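# Cover the cup's opening with the paper sheet

## Task

Place the paper so it covers the entire opening of the cup, rim included, and make sure the cup is still upright at the end.

## Robot and tools

Robot: two arms, left_arm and right_arm, each with a parallel gripper. Base positions in the scene frame: left_arm at (+0.031, +0.241, 0) m, right_arm at (+0.028, -0.367, 0) m, each yawed very slightly. A camera stand sits behind the arms.

Frames: reported hand positions (metres) and quaternions (wxyz) are in the scene frame. Its origin is at table-top height, halfway between the nominal bases. +x points out over the table, +z points up, and +y is toward left_arm (arm names do not match image sides). Motion offsets, by contrast, are measured along the axes of that arm's current Hand target. On a gripper, the fingers point along its +z and close along its y. end_effector_position is the spot between the pads, about 1 cm behind the fingertips.

Row layout (shared by execute_actions and move): one flat list of 14 numbers, each in [-1, 1]. Numbers 1-7 are left_arm: dx, dy, dz, rx, ry, rz, opening. Numbers 8-14 are right_arm in the same order. dx..rz are an offset, not a pose, counted from that arm's Hand target as it stands when the action or move begins. A value of 1.0 equals 0.6 m or 180 degrees. rx, ry, rz form a single rotation vector. Opening is absolute: +1 is fully open (0.094 m), -1 is closed. Because offsets count from the current Hand target, sending the same offset again moves the arm further. Six zeros re-request the present Hand target. A zero opening is a real command (half open), so repeat an arm's current opening to leave its gripper unchanged.

execute_actions(actions, cameras): actions is a list of actions. Each action is a table of up to 15 rows, one per 1/30 s step. A short table repeats its last row for the remaining steps. Every row counts from the action's start pose, not from the row before it. An empty list returns the state plus all camera images. cameras lists camera names, ["all"] or []. An unknown name invalidates the call.

move(target, speed, blend, opening_speed, grip_force, blocking, cameras): steers each gripper in a straight line toward its offset target. target is one 14-number row, or a list of up to 15 rows, all counted from the same starting Hand targets. speed: top speed in m/s, 0.002 to 2.9, default 0.25. Rotation is capped at twice that number in rad/s. Give one value overall or one per target. blend: corner rounding in metres for lists; 0 means stop at each waypoint. opening_speed: rate on the -1..+1 scale per second, at least 0.2. Use it when closing on something fragile. grip_force: newtons per pad, 10 to 50, one value or one per arm. It persists, and lower forces make closing slower. blocking=false returns after about 0.5 s while the motion keeps running. Paths last at least 0.5 s and are cut off at 10 s. Paths do not avoid obstacles or the other arm. Faster moves lag, stray and hit harder. The result adds a "move:" line giving the ending (done, off_target, moving, held, fault) and any limits. limits=paced means the pose was clipped; limits=held means a check withheld steps. done means at rest within 10 mm and 2 degrees of the target. It says nothing about contact.

wait(seconds): 0 to 10 s, holding the last commands. It returns early if a running move ends.
stop(cameras): brakes a running move. Braking needs some distance.
zoom_image(camera, region): closer view of the latest image from one camera. region is [x0, y0, x1, y1] in pixels from the top-left, at most 504 wide and 504 high.
finished_scene(scene): ends the current scene, given by its number. This cannot be undone. Make no further calls in that reply.

Cameras: cam_head_left, cam_head_right, cam_high, cam_low, cam_left_wrist, cam_right_wrist, all 896x504. Calibration may be off by a few millimetres or degrees. Wrist images can lag while the arm moves.

Result lines: Hand target (the last commanded pose after clipping; the next offsets start from it), end_effector_position and quat, Joint positions (the last number is the finger opening in metres), Joint velocities (may read "within noise"), joint torques (include the arm's own weight; numbers 1-3 wrap at ±28 N m), grip_measured (opening on the -1..+1 scale, up to about 2.5 mm too wide when empty), grip_effort_nm (gripper motor effort; negative means closing), and Tool commands. execute_actions results also list positions at some steps.

Control behaviour: each step, the commanded orientation is clipped to within 40 degrees of the measured one. Grippers often come to rest a few centimetres short because of friction and weight. Waiting does not fix this, but a fresh command (even all zeros) or an extra offset does. A blocked arm keeps pushing until you command its target back past the gripper. Joint limits in rad: waist -2.618..3.054, shoulder 0..3.142, elbow 0..3.142 (straight at 2.901), wrist pitch ±1.571, wrist yaw ±1.571, wrist roll ±2.094.

Avoid: knocking the cup over, and letting anything leave the table or stay put down off it. Do not drop things or release them while they are moving. Avoid slamming into, or pressing hard on, the table or fixed objects. Never let the two arms hit or squeeze each other, including one gripper closing on the other's fingers; the clearance check does not guard grippers or wrist cameras. Steer paths around an arm's own base rather than close past it. Keep arms from staying stretched out, holding loads or pushing at unreachable poses for long: motors heat, a MOTOR HOT line appears at 75 °C, at 90 °C that arm folds and stops working, and at 100 °C it collapses.

Each tool is called as a command line: name --argument value for each argument, lists and objects as JSON in quotes; but a table of rows of numbers goes row by row, as --pt "numbers of a row", without its own name.

## Session

execute_actions --actions '[]'

Scene clock: 0.00 s.
left_arm: end_effector_position=(+0.4355, +0.2455, +0.0978) grip_measured=+1.000 grip_effort_nm=n/a end_effector_quat_wxyz=(+0.586, -0.035, +0.810, +0.013) | right_arm: end_effector_position=(+0.4432, -0.3883, +0.1109) grip_measured=+1.000 grip_effort_nm=n/a end_effector_quat_wxyz=(+0.611, +0.006, +0.791, -0.035)
Joint positions: left_arm=[-0.002 1.577 0.381 0.875 -0.094 -0.053 0.094] | right_arm=[-0.042 1.612 0.4 0.958 0.019 -0.045 0.094]
Joint velocities: within noise
Joint torques (N m): no reading
Heat: left arm: 47 °C; right arm: 41 °C.
Hand target: left_arm +0.4374, +0.2455, +0.1029; +0.591, -0.036, +0.805, +0.013 | right_arm +0.4441, -0.3883, +0.1135; +0.613, +0.006, +0.789, -0.035
Tool commands: left_gripper/opening=+1.0 right_gripper/opening=+1.0

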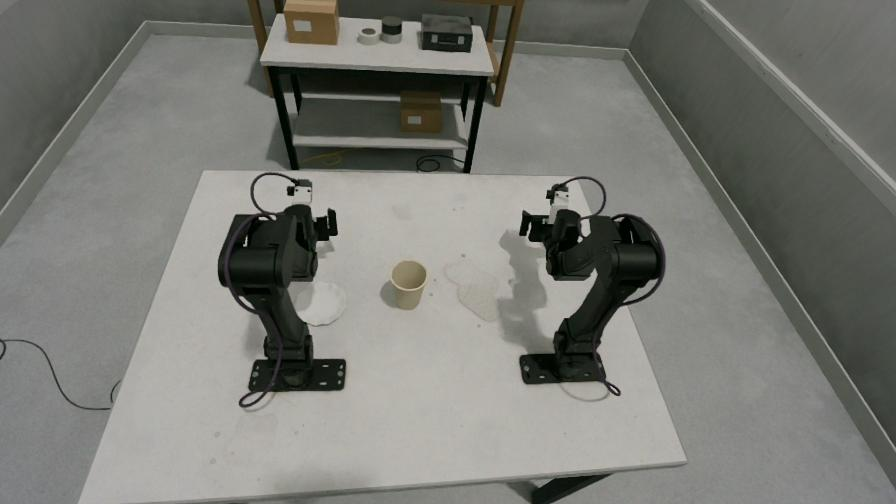

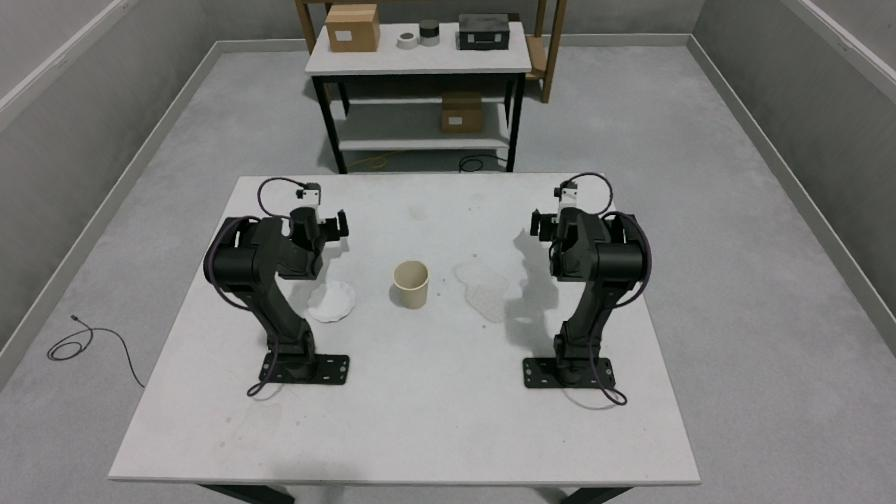

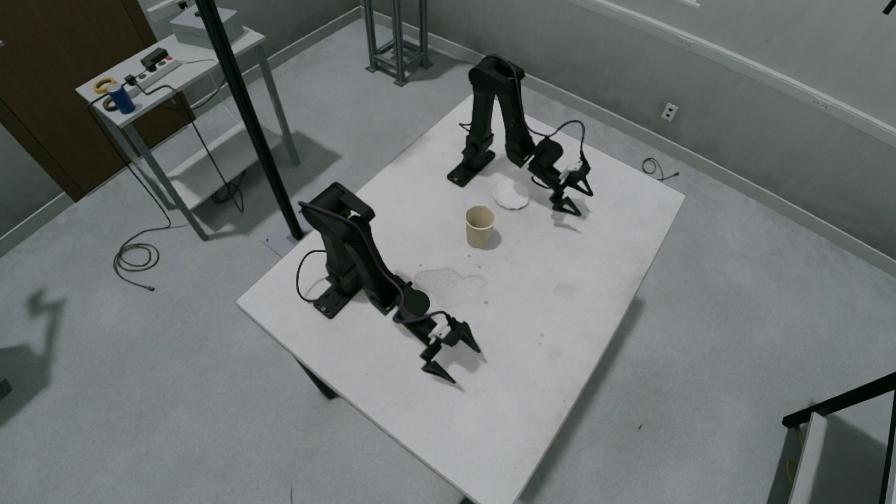

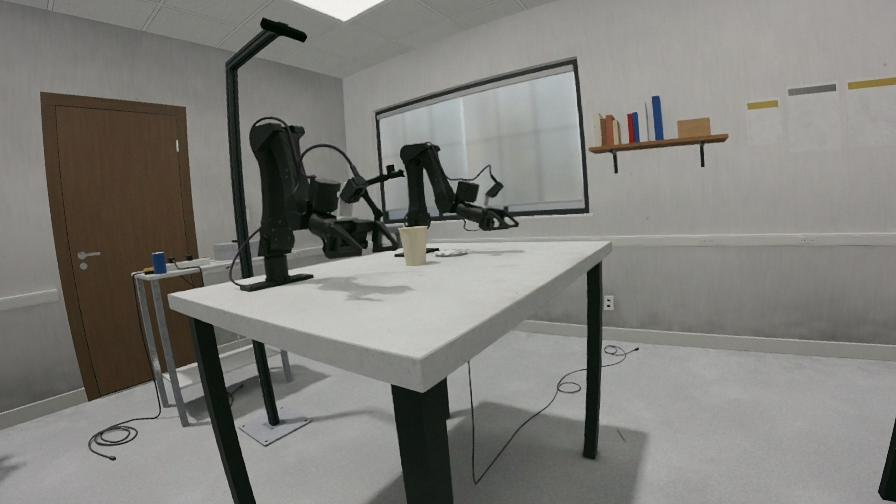

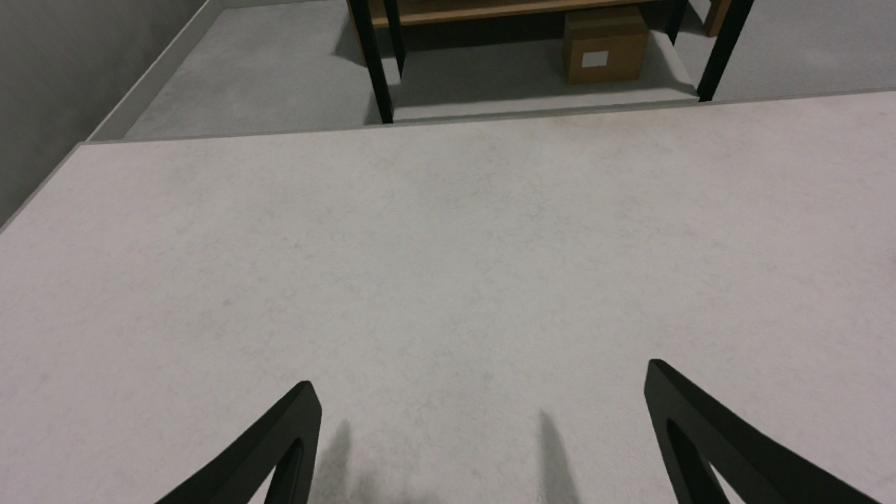

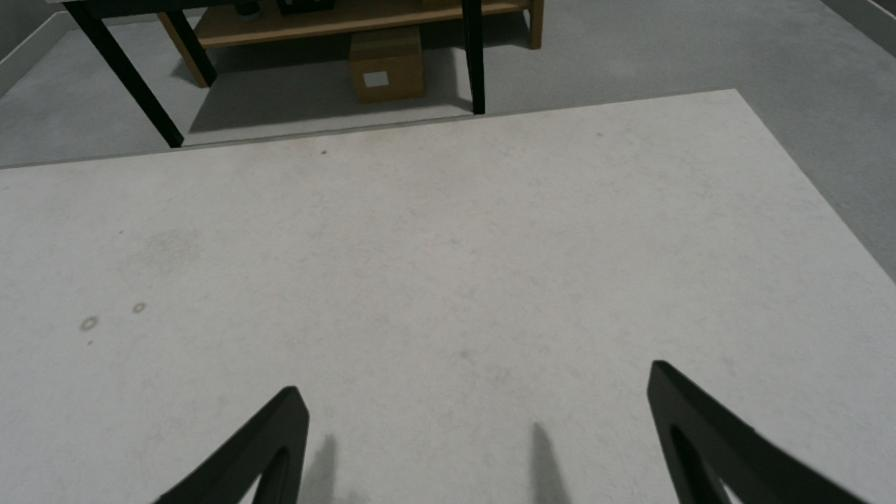

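zoom_image --camera "cam_head_right" --region '[280, 230, 460, 350]'

zoom_image --camera "cam_high" --region '[430, 150, 610, 270]'

zoom_image --camera "cam_low" --region '[380, 200, 530, 290]'

zoom_image --camera "cam_head_left" --region '[270, 230, 450, 350]'

Scaled by 2.800 from the camera's 896x504 image, which has a finer 1280x720 frame.

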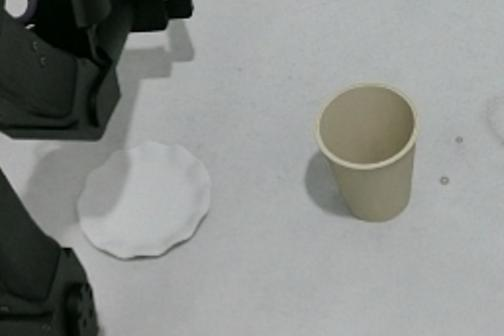

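Scaled by 2.800 from the camera's 896x504 image, which has a finer 1280x720 frame.

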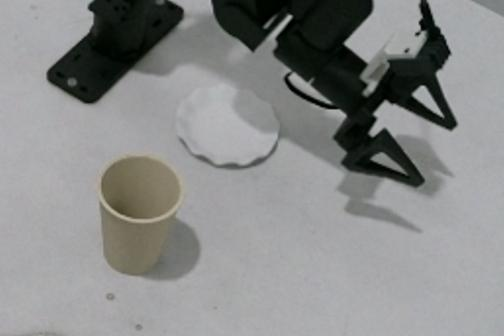

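Scaled by 3.360 from the camera's 896x504 image, which has a finer 1280x720 frame.

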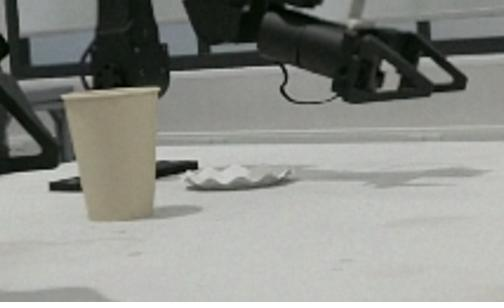

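Scaled by 2.800 from the camera's 896x504 image, which has a finer 1280x720 frame.

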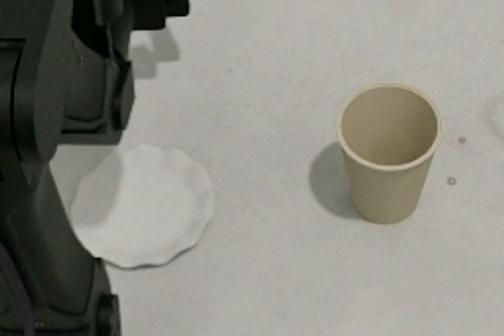

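move --pt "-0.0535 0.394 -0.1197 -0.1852 -0.0042 -0.0581 1.0 -0.1242 0.4113 -0.1782 -0.3704 0.4458 0.0856 1.0" --pt "-0.0535 0.394 -0.1197 -0.1852 -0.0042 -0.0581 1.0 0.0643 0.7418 -0.308 -0.3704 0.4458 0.0856 1.0" --speed 0.3 --cameras '["all"]'

Scene clock: 111.80 s.
left_arm: end_effector_position=(+0.3568, +0.4730, +0.1403) grip_measured=+1.000 grip_effort_nm=0.04 end_effector_quat_wxyz=(+0.555, -0.276, +0.762, +0.188) | right_arm: end_effector_position=(+0.2765, +0.0667, +0.1088) grip_measured=+1.000 grip_effort_nm=-0.01 end_effector_quat_wxyz=(-0.099, -0.195, +0.865, +0.451)
Joint positions: left_arm=[0.604 1.364 0.448 0.594 -0.096 -0.053 0.094] | right_arm=[0.769 2.127 1.619 -0.631 -0.887 0.53 0.094]
Joint torques (N m): left_arm=[0.39 -3.97 9.78 2.05 0.01 -0.03] | right_arm=[-0.49 -11.97 6.31 1.07 -0.45 -0.02]
Heat: left arm: 47 °C; right arm: 41 °C.
Hand target: left_arm +0.3615, +0.4780, +0.1497; +0.560, -0.276, +0.758, +0.190 | right_arm +0.2792, +0.0658, +0.1000; -0.100, -0.192, +0.866, +0.450
Off the commanded pose: left_arm 0.012 m, 1 deg | right_arm 0.009 m, 0 deg.
move: off_target (left_arm)
camera_calibration:
cam_left_wrist: T_world_to_cam=[[0.618858, -0.779431, -0.0974769, 0.171495], [-0.636324, -0.424694, -0.643993, 0.563576], [0.46055, 0.460567, -0.758796, -0.160377], [0, 0, 0, 1]] pos_world=[0.326347, 0.446881, 0.257962]
cam_right_wrist: T_world_to_cam=[[0.12449, -0.547548, -0.827462, 0.0976138], [-0.566324, -0.723979, 0.393868, 0.202235], [-0.814726, 0.419579, -0.400217, 0.349467], [0, 0, 0, 1]] pos_world=[0.387099, 0.0532327, 0.140981]

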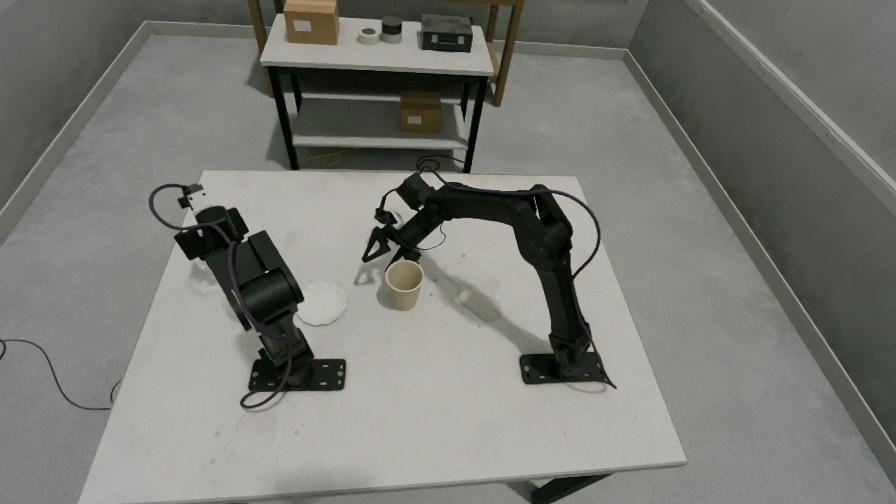

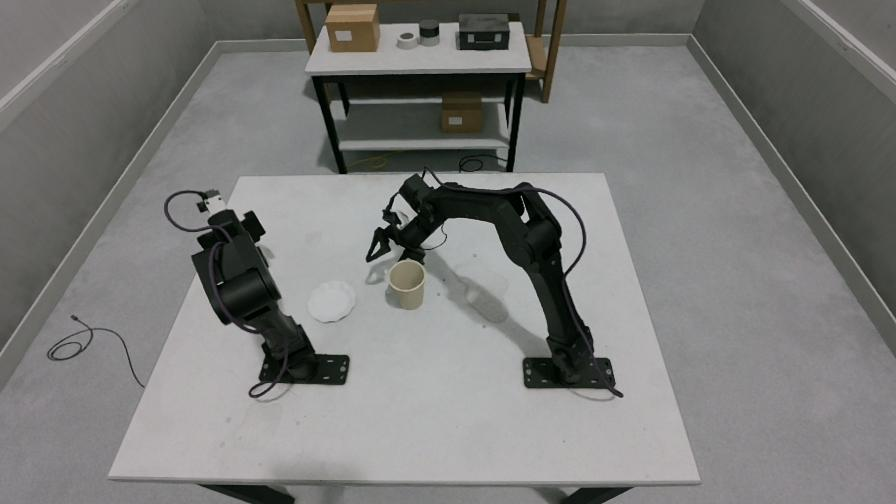

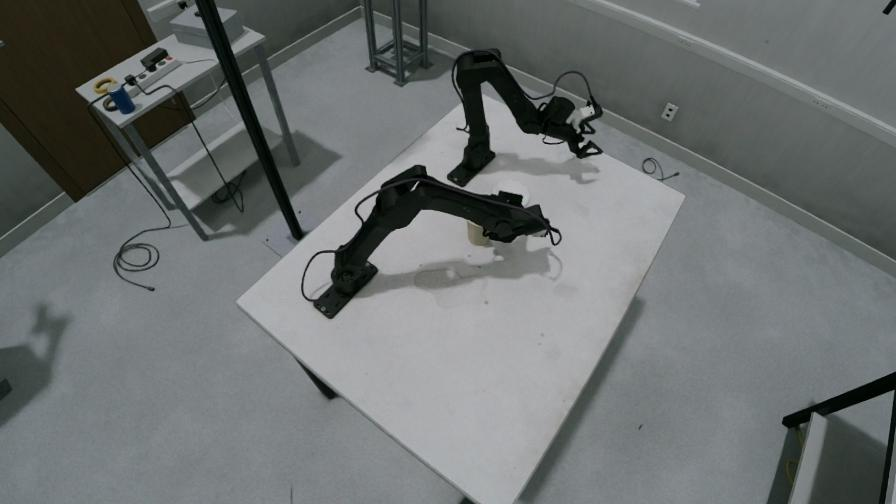

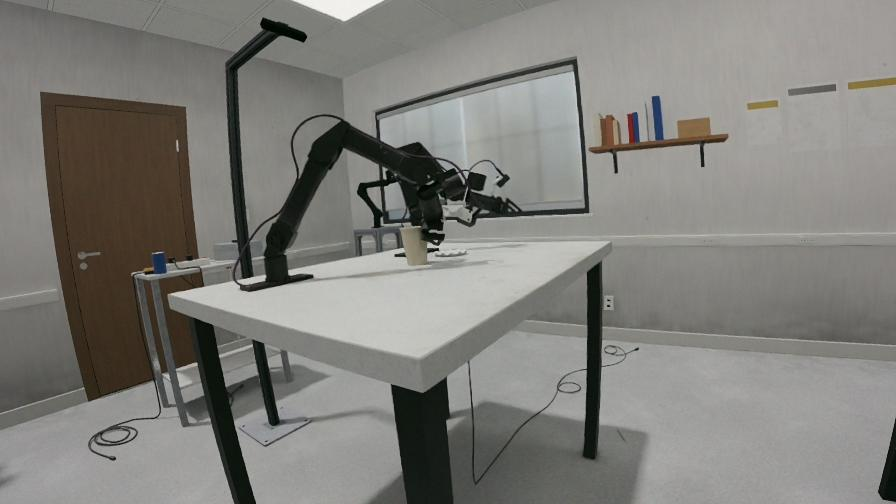

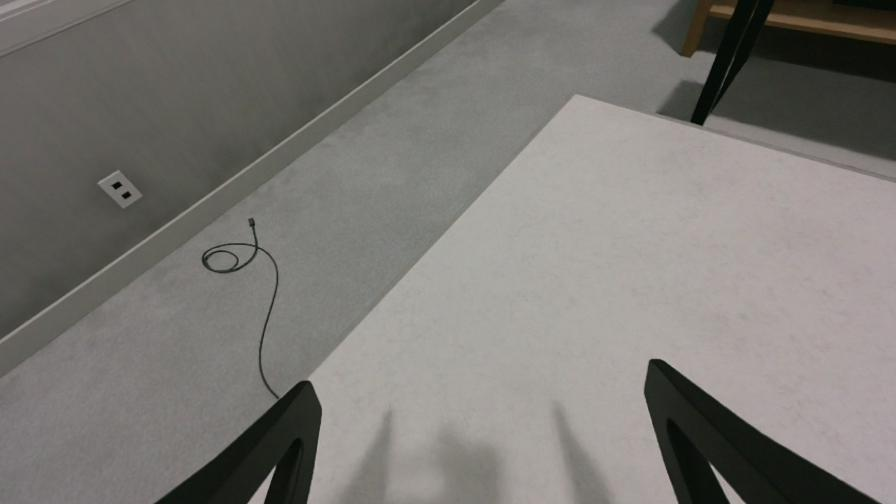

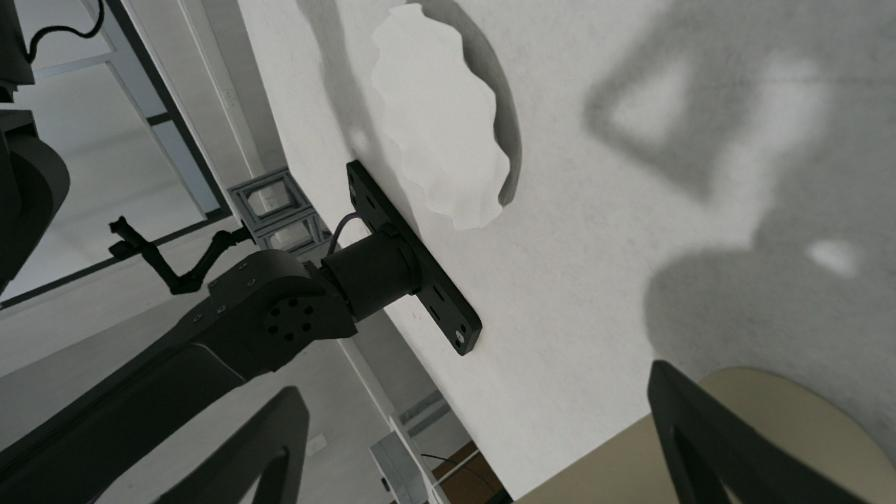

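zoom_image --camera "cam_right_wrist" --region '[340, 0, 560, 240]'

zoom_image --camera "cam_low" --region '[380, 210, 500, 280]'

zoom_image --camera "cam_head_right" --region '[290, 170, 450, 330]'

Scaled by 2.100 from the camera's 896x504 image, which has a finer 1280x720 frame.

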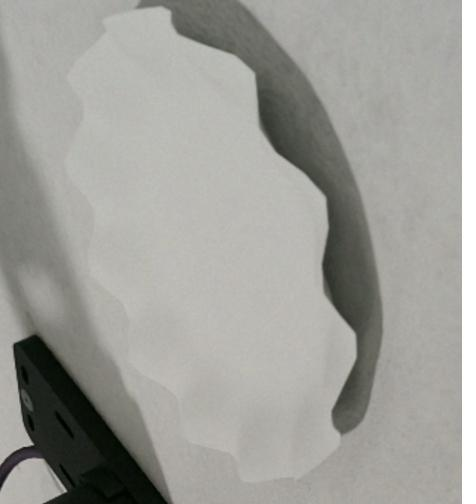

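Scaled by 4.200 from the camera's 896x504 image, which has a finer 1280x720 frame.

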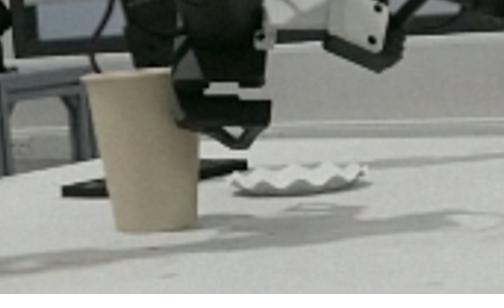

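Scaled by 3.150 from the camera's 896x504 image, which has a finer 1280x720 frame.

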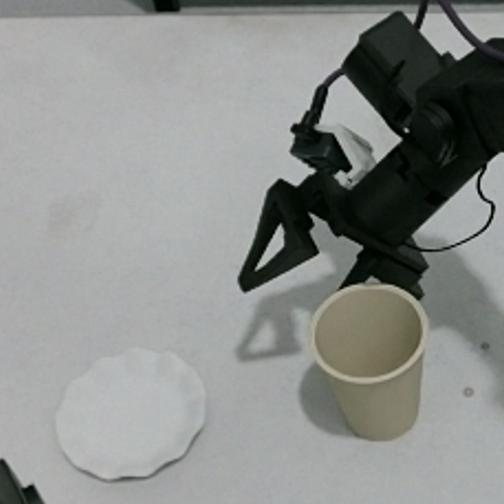

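move --target '[0,0,0,0,0,0,1.0, 0, -0.0292, 0.1038, 0,0,0,-0.2]' --speed 0.15 --cameras '["cam_right_wrist","cam_low","cam_head_right","cam_head_left","cam_high"]'

Scene clock: 165.43 s.
left_arm: end_effector_position=(+0.3568, +0.4730, +0.1403) grip_measured=+1.000 grip_effort_nm=0.04 end_effector_quat_wxyz=(+0.555, -0.276, +0.762, +0.188) | right_arm: end_effector_position=(+0.2604, +0.1030, +0.0591) grip_measured=-0.198 grip_effort_nm=-0.11 end_effector_quat_wxyz=(-0.099, -0.193, +0.866, +0.451)
Joint positions: left_arm=[0.604 1.364 0.448 0.594 -0.096 -0.053 0.094] | right_arm=[0.852 2.231 1.567 -0.384 -0.849 0.65 0.038]
Joint torques (N m): left_arm=[0.4 -3.97 9.78 2.05 -0.01 -0.03] | right_arm=[-0.13 -12.37 6.6 1.2 -0.41 -0.05]
Heat: left arm: 48 °C; right arm: 39 °C.
Hand target: left_arm +0.3615, +0.4780, +0.1497; +0.560, -0.276, +0.758, +0.190 | right_arm +0.2619, +0.1030, +0.0499; -0.100, -0.192, +0.866, +0.451
Off the commanded pose: left_arm 0.012 m, 1 deg | right_arm 0.009 m, 0 deg.
move: off_target (left_arm)
camera_calibration:
cam_right_wrist: T_world_to_cam=[[0.121105, -0.547626, -0.827913, 0.0792238], [-0.567551, -0.722474, 0.394863, 0.239037], [-0.814383, 0.422062, -0.398301, 0.30075], [0, 0, 0, 1]] pos_world=[0.370997, 0.089148, 0.0909922]
Images, in order (width x height): cam_head_left 896x504, cam_head_right 896x504, cam_high 896x504, cam_low 896x504, cam_right_wrist 896x504.

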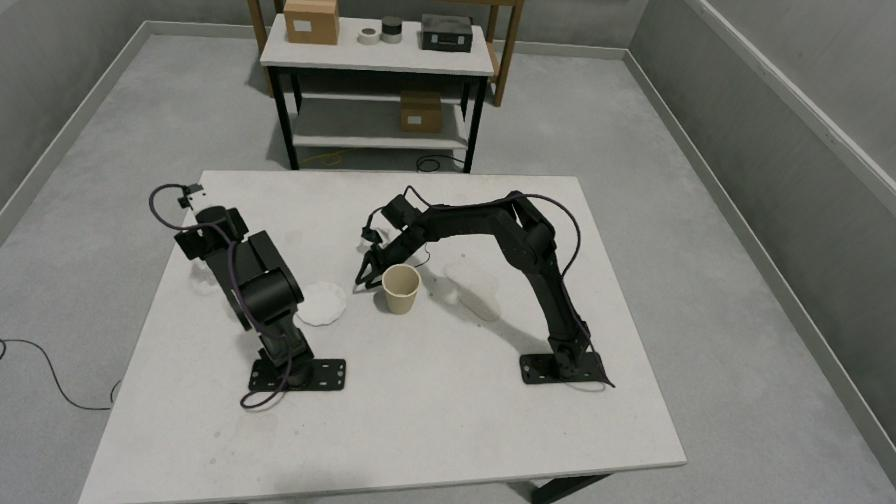

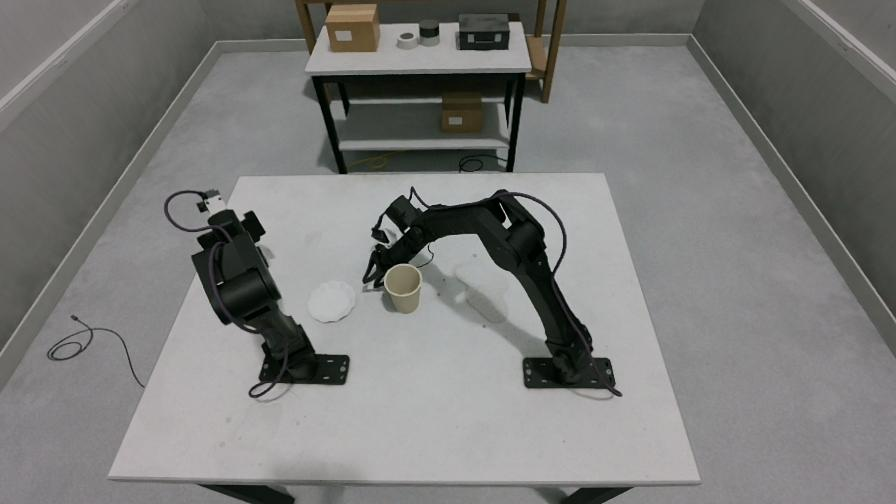

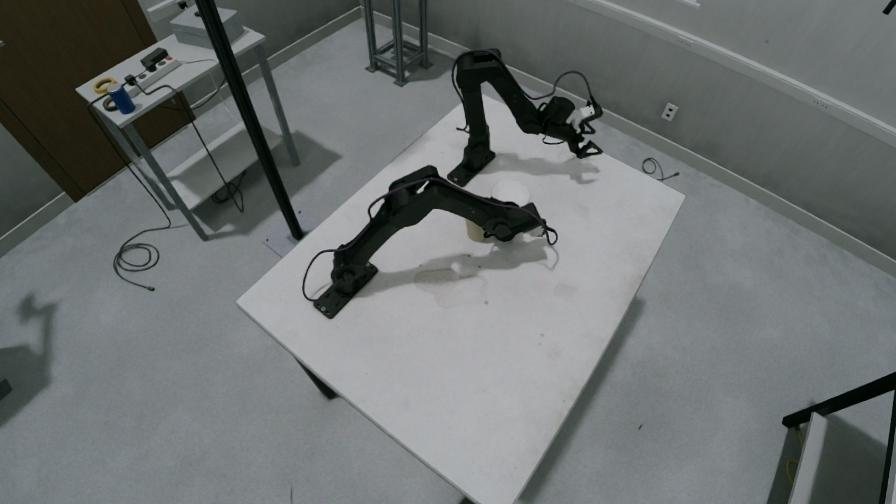

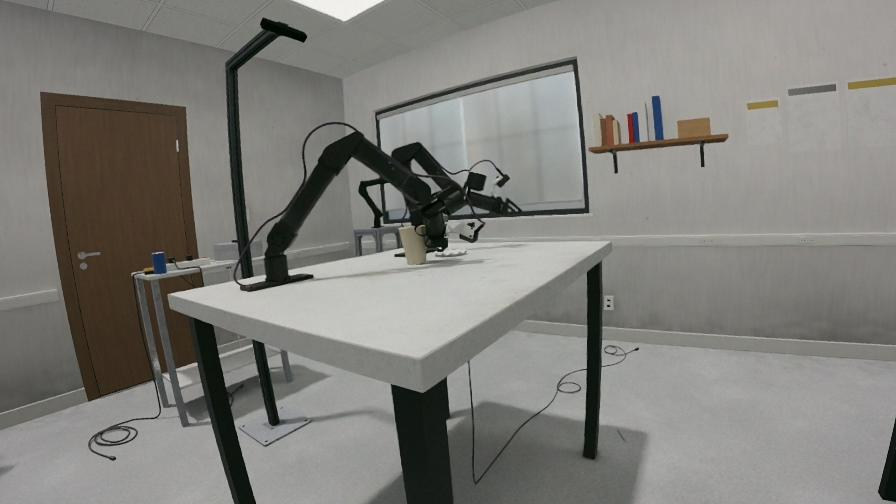

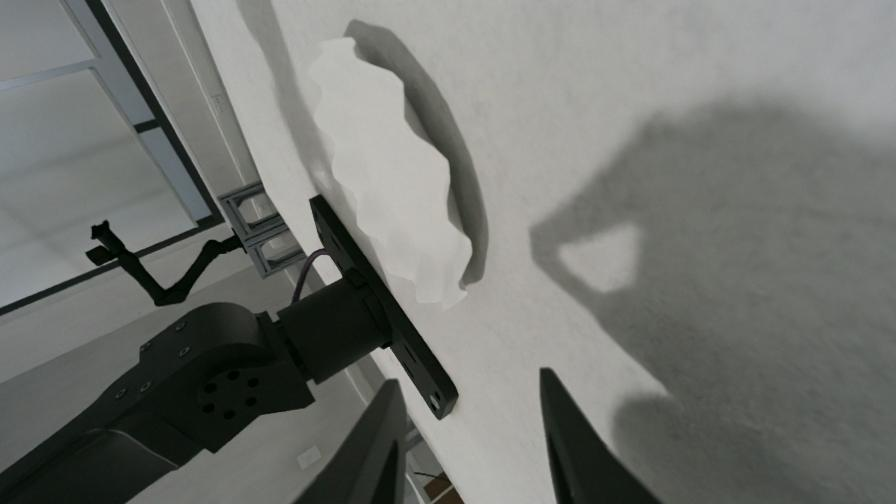

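zoom_image --camera "cam_right_wrist" --region '[300, 10, 520, 320]'

zoom_image --camera "cam_low" --region '[390, 200, 510, 280]'

zoom_image --camera "cam_head_right" --region '[290, 220, 440, 340]'

Scaled by 1.626 from the camera's 896x504 image, which has a finer 1280x720 frame.

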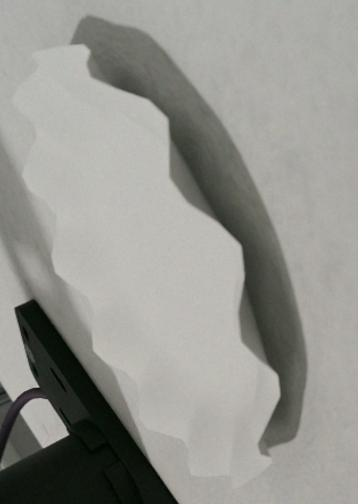

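Scaled by 4.200 from the camera's 896x504 image, which has a finer 1280x720 frame.

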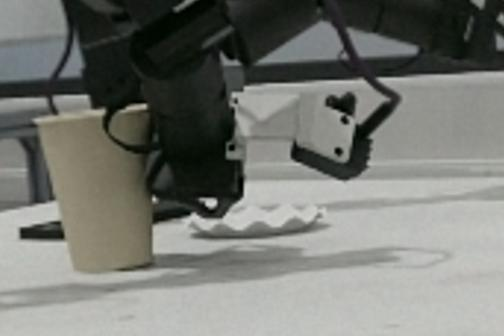

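Scaled by 3.360 from the camera's 896x504 image, which has a finer 1280x720 frame.

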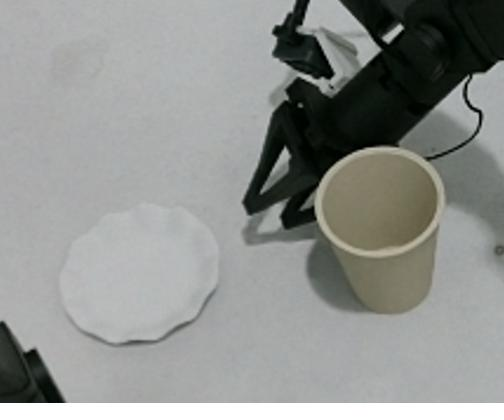

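move --target '[0,0,0,0,0,0,1.0, -0.0319, -0.0086, -0.0125, 0.0277,0.0441,-0.0338,-0.2]' --speed 0.15 --cameras '["cam_right_wrist","cam_low","cam_head_right","cam_high"]'

zoom_image --camera "cam_head_right" --region '[290, 220, 440, 340]'

zoom_image --camera "cam_low" --region '[390, 200, 510, 280]'

zoom_image --camera "cam_high" --region '[450, 160, 570, 250]'

Scene clock: 203.03 s.
left_arm: end_effector_position=(+0.3568, +0.4730, +0.1403) grip_measured=+1.000 grip_effort_nm=0.04 end_effector_quat_wxyz=(+0.555, -0.276, +0.762, +0.188) | right_arm: end_effector_position=(+0.2808, +0.1036, +0.0600) grip_measured=-0.198 grip_effort_nm=-0.11 end_effector_quat_wxyz=(-0.119, -0.272, +0.864, +0.407)
Joint positions: left_arm=[0.604 1.364 0.448 0.594 -0.096 -0.053 0.094] | right_arm=[0.825 2.426 1.991 -0.87 -0.845 0.33 0.038]
Joint torques (N m): left_arm=[0.4 -3.97 9.74 2.05 0.01 -0.03] | right_arm=[-0.44 -12.85 8.94 0.36 -0.46 -0.17]
Heat: left arm: 48 °C; right arm: 39 °C.
Hand target: left_arm +0.3615, +0.4780, +0.1497; +0.560, -0.276, +0.758, +0.190 | right_arm +0.2833, +0.1028, +0.0501; -0.127, -0.272, +0.865, +0.403
Off the commanded pose: left_arm 0.012 m, 1 deg | right_arm 0.010 m, 1 deg.
move: off_target (left_arm)
camera_calibration:
cam_right_wrist: T_world_to_cam=[[0.256893, -0.570693, -0.779946, 0.039241], [-0.464183, -0.780709, 0.418363, 0.226333], [-0.847668, 0.254563, -0.465465, 0.3482], [0, 0, 0, 1]] pos_world=[0.390137, 0.110456, 0.0979911]
Images, in order (width x height): cam_head_right 896x504, cam_high 896x504, cam_low 896x504, cam_right_wrist 896x504.

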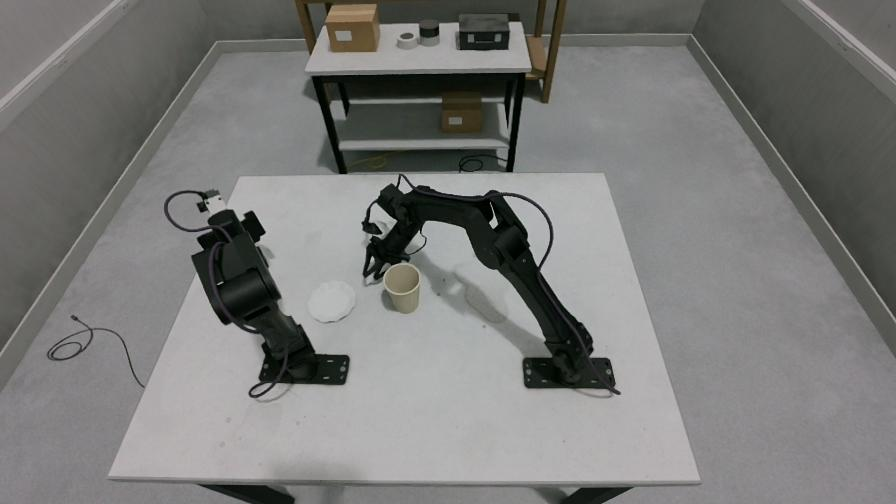

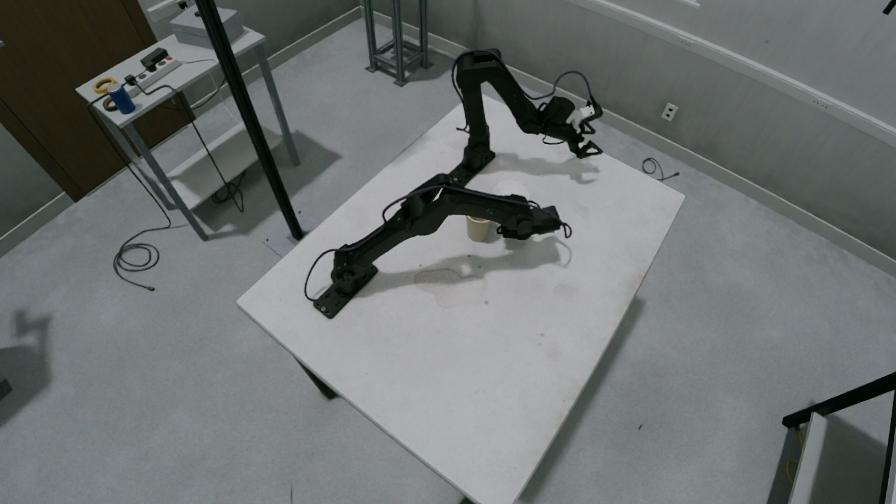

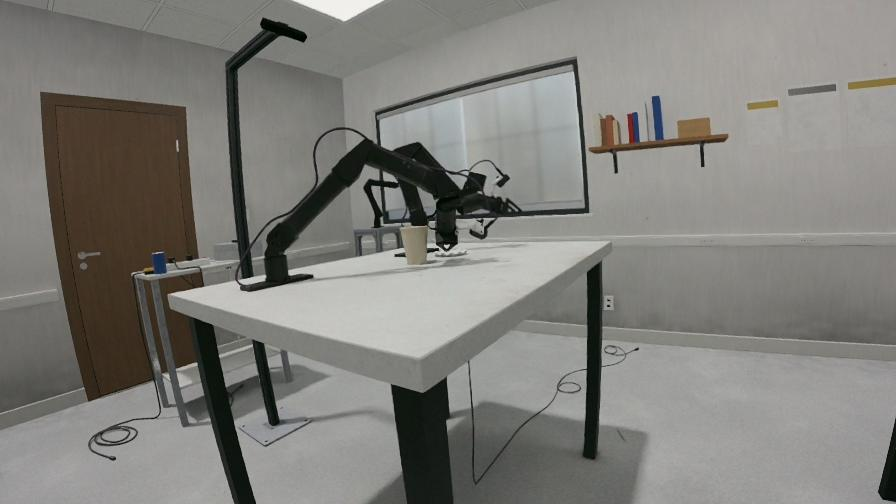

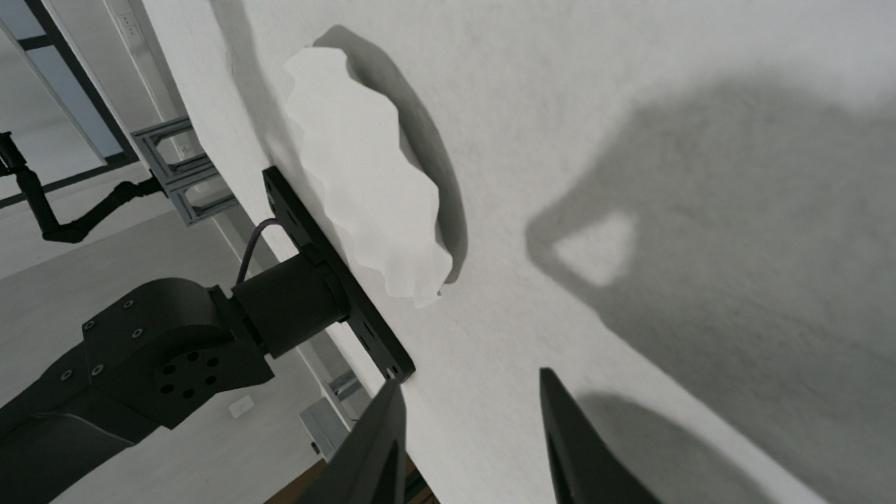

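Scaled by 3.360 from the camera's 896x504 image, which has a finer 1280x720 frame.

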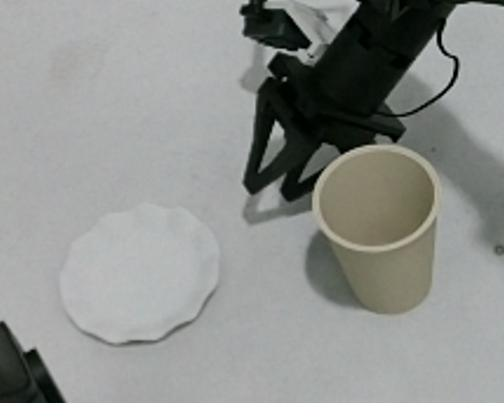

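Scaled by 4.200 from the camera's 896x504 image, which has a finer 1280x720 frame.

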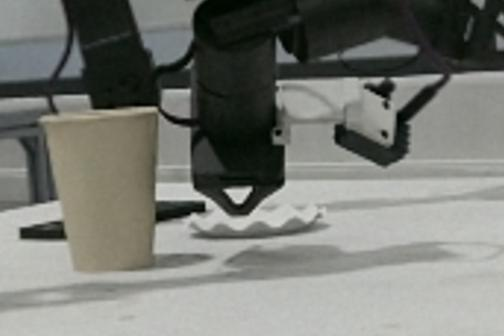

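Scaled by 4.200 from the camera's 896x504 image, which has a finer 1280x720 frame.

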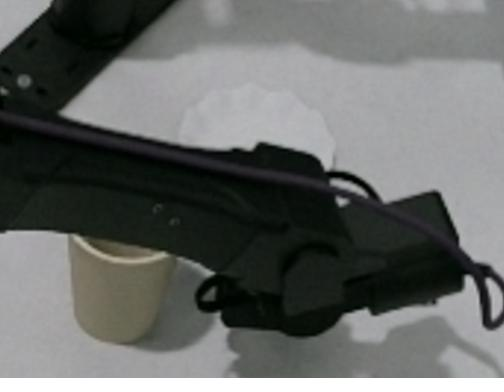

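zoom_image --camera "cam_low" --region '[425, 235, 481, 263]'

zoom_image --camera "cam_right_wrist" --region '[270, 20, 490, 320]'

zoom_image --camera "cam_right_wrist" --region '[300, 300, 700, 504]'

zoom_image --camera "cam_head_right" --region '[296, 270, 366, 330]'

Scaled by 9.000 from the camera's 896x504 image, which has a finer 1280x720 frame.

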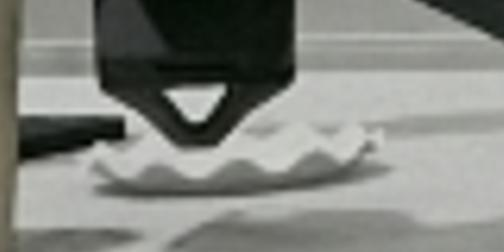

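Scaled by 1.680 from the camera's 896x504 image, which has a finer 1280x720 frame.

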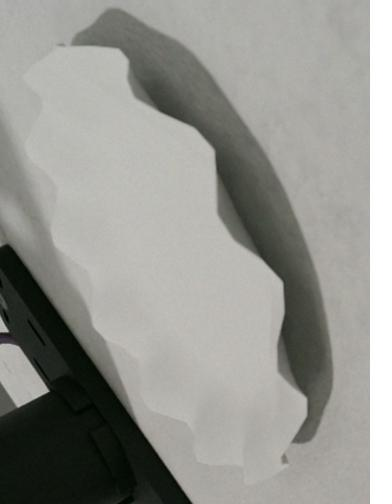

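Scaled by 1.260 from the camera's 896x504 image, which has a finer 1280x720 frame.

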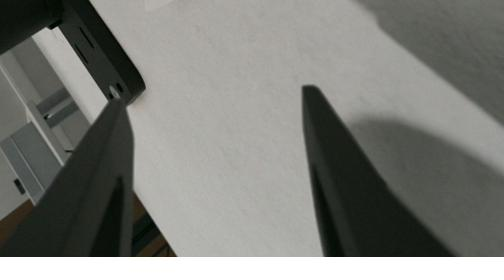

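Scaled by 7.200 from the camera's 896x504 image, which has a finer 1280x720 frame.

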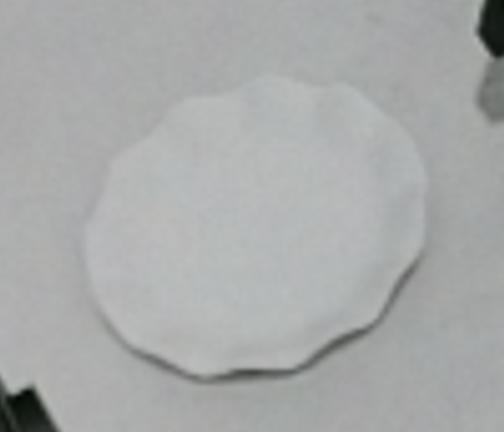

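move --target '[0,0,0,0,0,0,1.0, -0.0245, 0.0105, 0.054, -0.0554,-0.0091,0.0064,-0.36]' --speed 0.1 --cameras '["cam_right_wrist","cam_low","cam_head_right","cam_head_left"]'

zoom_image --camera "cam_head_right" --region '[290, 220, 440, 340]'

zoom_image --camera "cam_low" --region '[415, 225, 495, 269]'

zoom_image --camera "cam_right_wrist" --region '[250, 20, 650, 420]'

zoom_image --camera "cam_head_left" --region '[270, 220, 420, 340]'

Scene clock: 257.80 s.
left_arm: end_effector_position=(+0.3568, +0.4730, +0.1403) grip_measured=+1.000 grip_effort_nm=0.04 end_effector_quat_wxyz=(+0.555, -0.276, +0.762, +0.188) | right_arm: end_effector_position=(+0.2855, +0.1333, +0.0475) grip_measured=-0.358 grip_effort_nm=-0.11 end_effector_quat_wxyz=(-0.128, -0.245, +0.834, +0.477)
Joint positions: left_arm=[0.604 1.364 0.448 0.594 -0.096 -0.053 0.094] | right_arm=[0.83 2.489 1.946 -0.596 -0.973 0.486 0.03]
Joint torques (N m): left_arm=[0.36 -3.97 9.77 2.04 0.01 -0.03] | right_arm=[0.8 -13.81 6.23 1.08 -0.63 -0.03]
Heat: left arm: 48 °C; right arm: 41 °C.
Hand target: left_arm +0.3615, +0.4780, +0.1497; +0.560, -0.276, +0.758, +0.190 | right_arm +0.2785, +0.1349, +0.0339; -0.142, -0.246, +0.831, +0.479
Off the commanded pose: left_arm 0.012 m, 1 deg | right_arm 0.015 m, 2 deg.
move: off_target (left_arm, right_arm)
camera_calibration:
cam_right_wrist: T_world_to_cam=[[0.166365, -0.46917, -0.867296, 0.061716], [-0.465099, -0.812903, 0.35053, 0.264653], [-0.869486, 0.345062, -0.353449, 0.327606], [0, 0, 0, 1]] pos_world=[0.397671, 0.131049, 0.0765489]
Images, in order (width x height): cam_head_left 896x504, cam_head_right 896x504, cam_low 896x504, cam_right_wrist 896x504.

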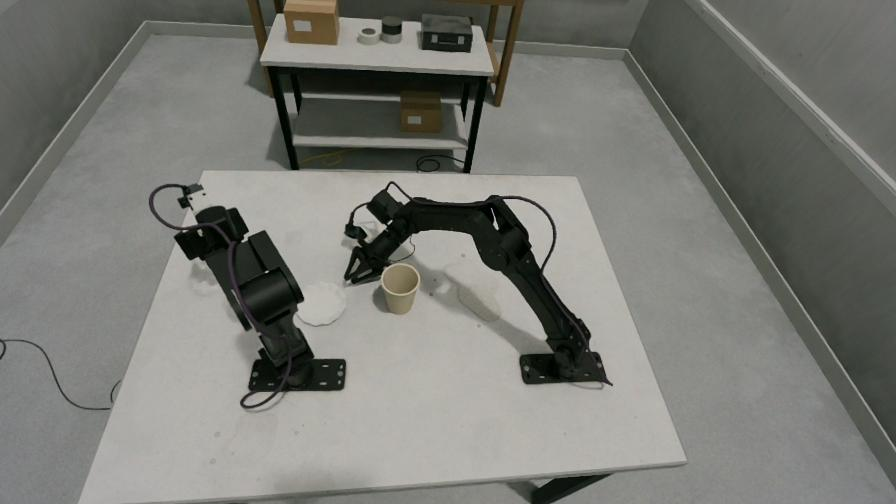

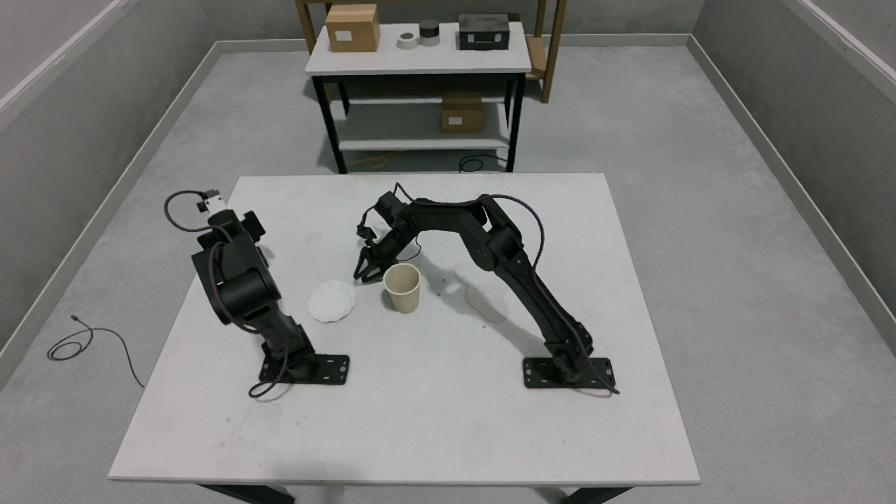

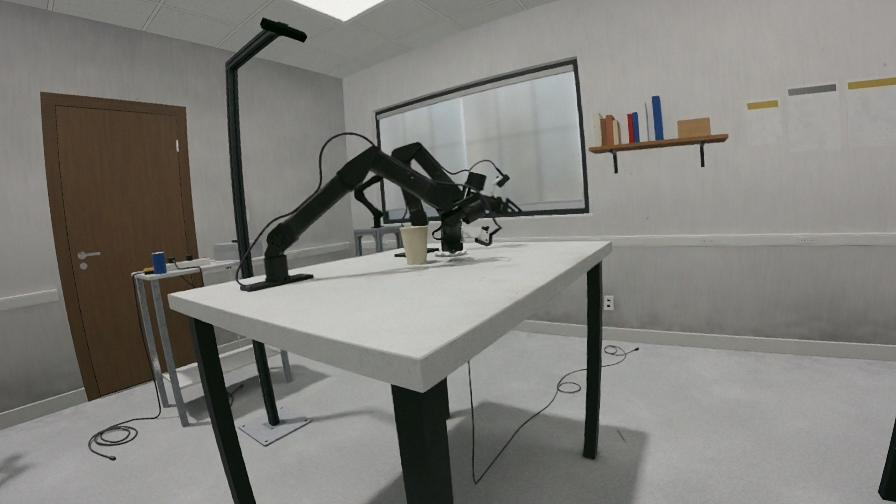

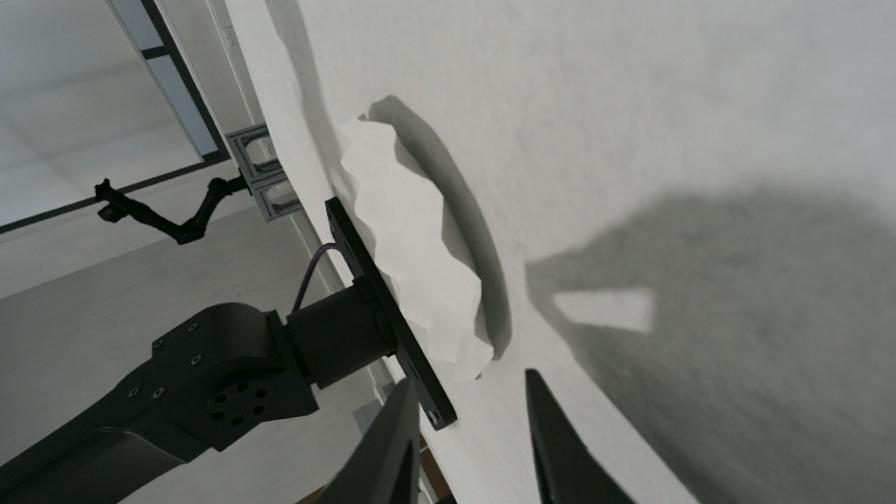

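Scaled by 3.360 from the camera's 896x504 image, which has a finer 1280x720 frame.

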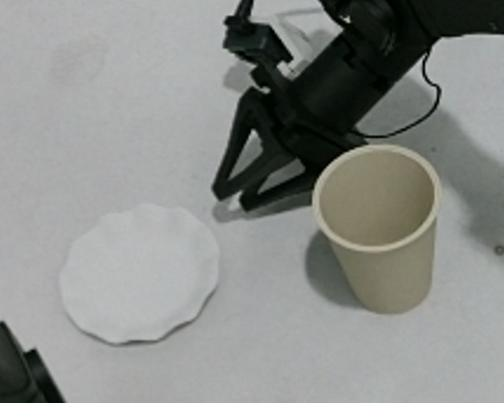

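Scaled by 6.300 from the camera's 896x504 image, which has a finer 1280x720 frame.

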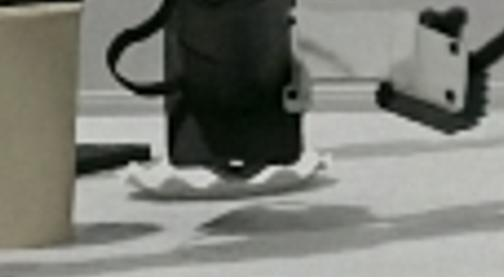

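Scaled by 1.260 from the camera's 896x504 image, which has a finer 1280x720 frame.

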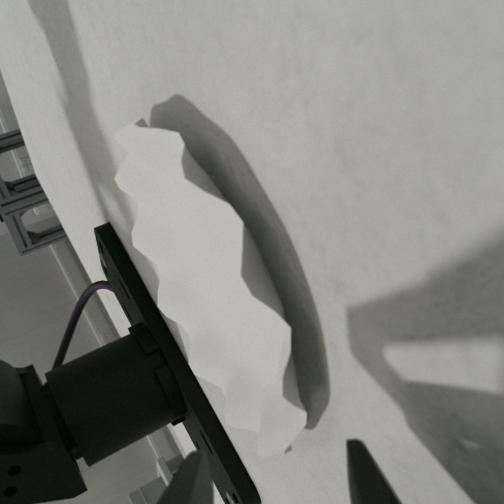

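Scaled by 3.360 from the camera's 896x504 image, which has a finer 1280x720 frame.

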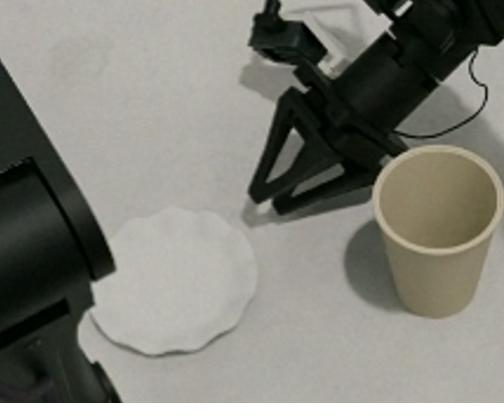

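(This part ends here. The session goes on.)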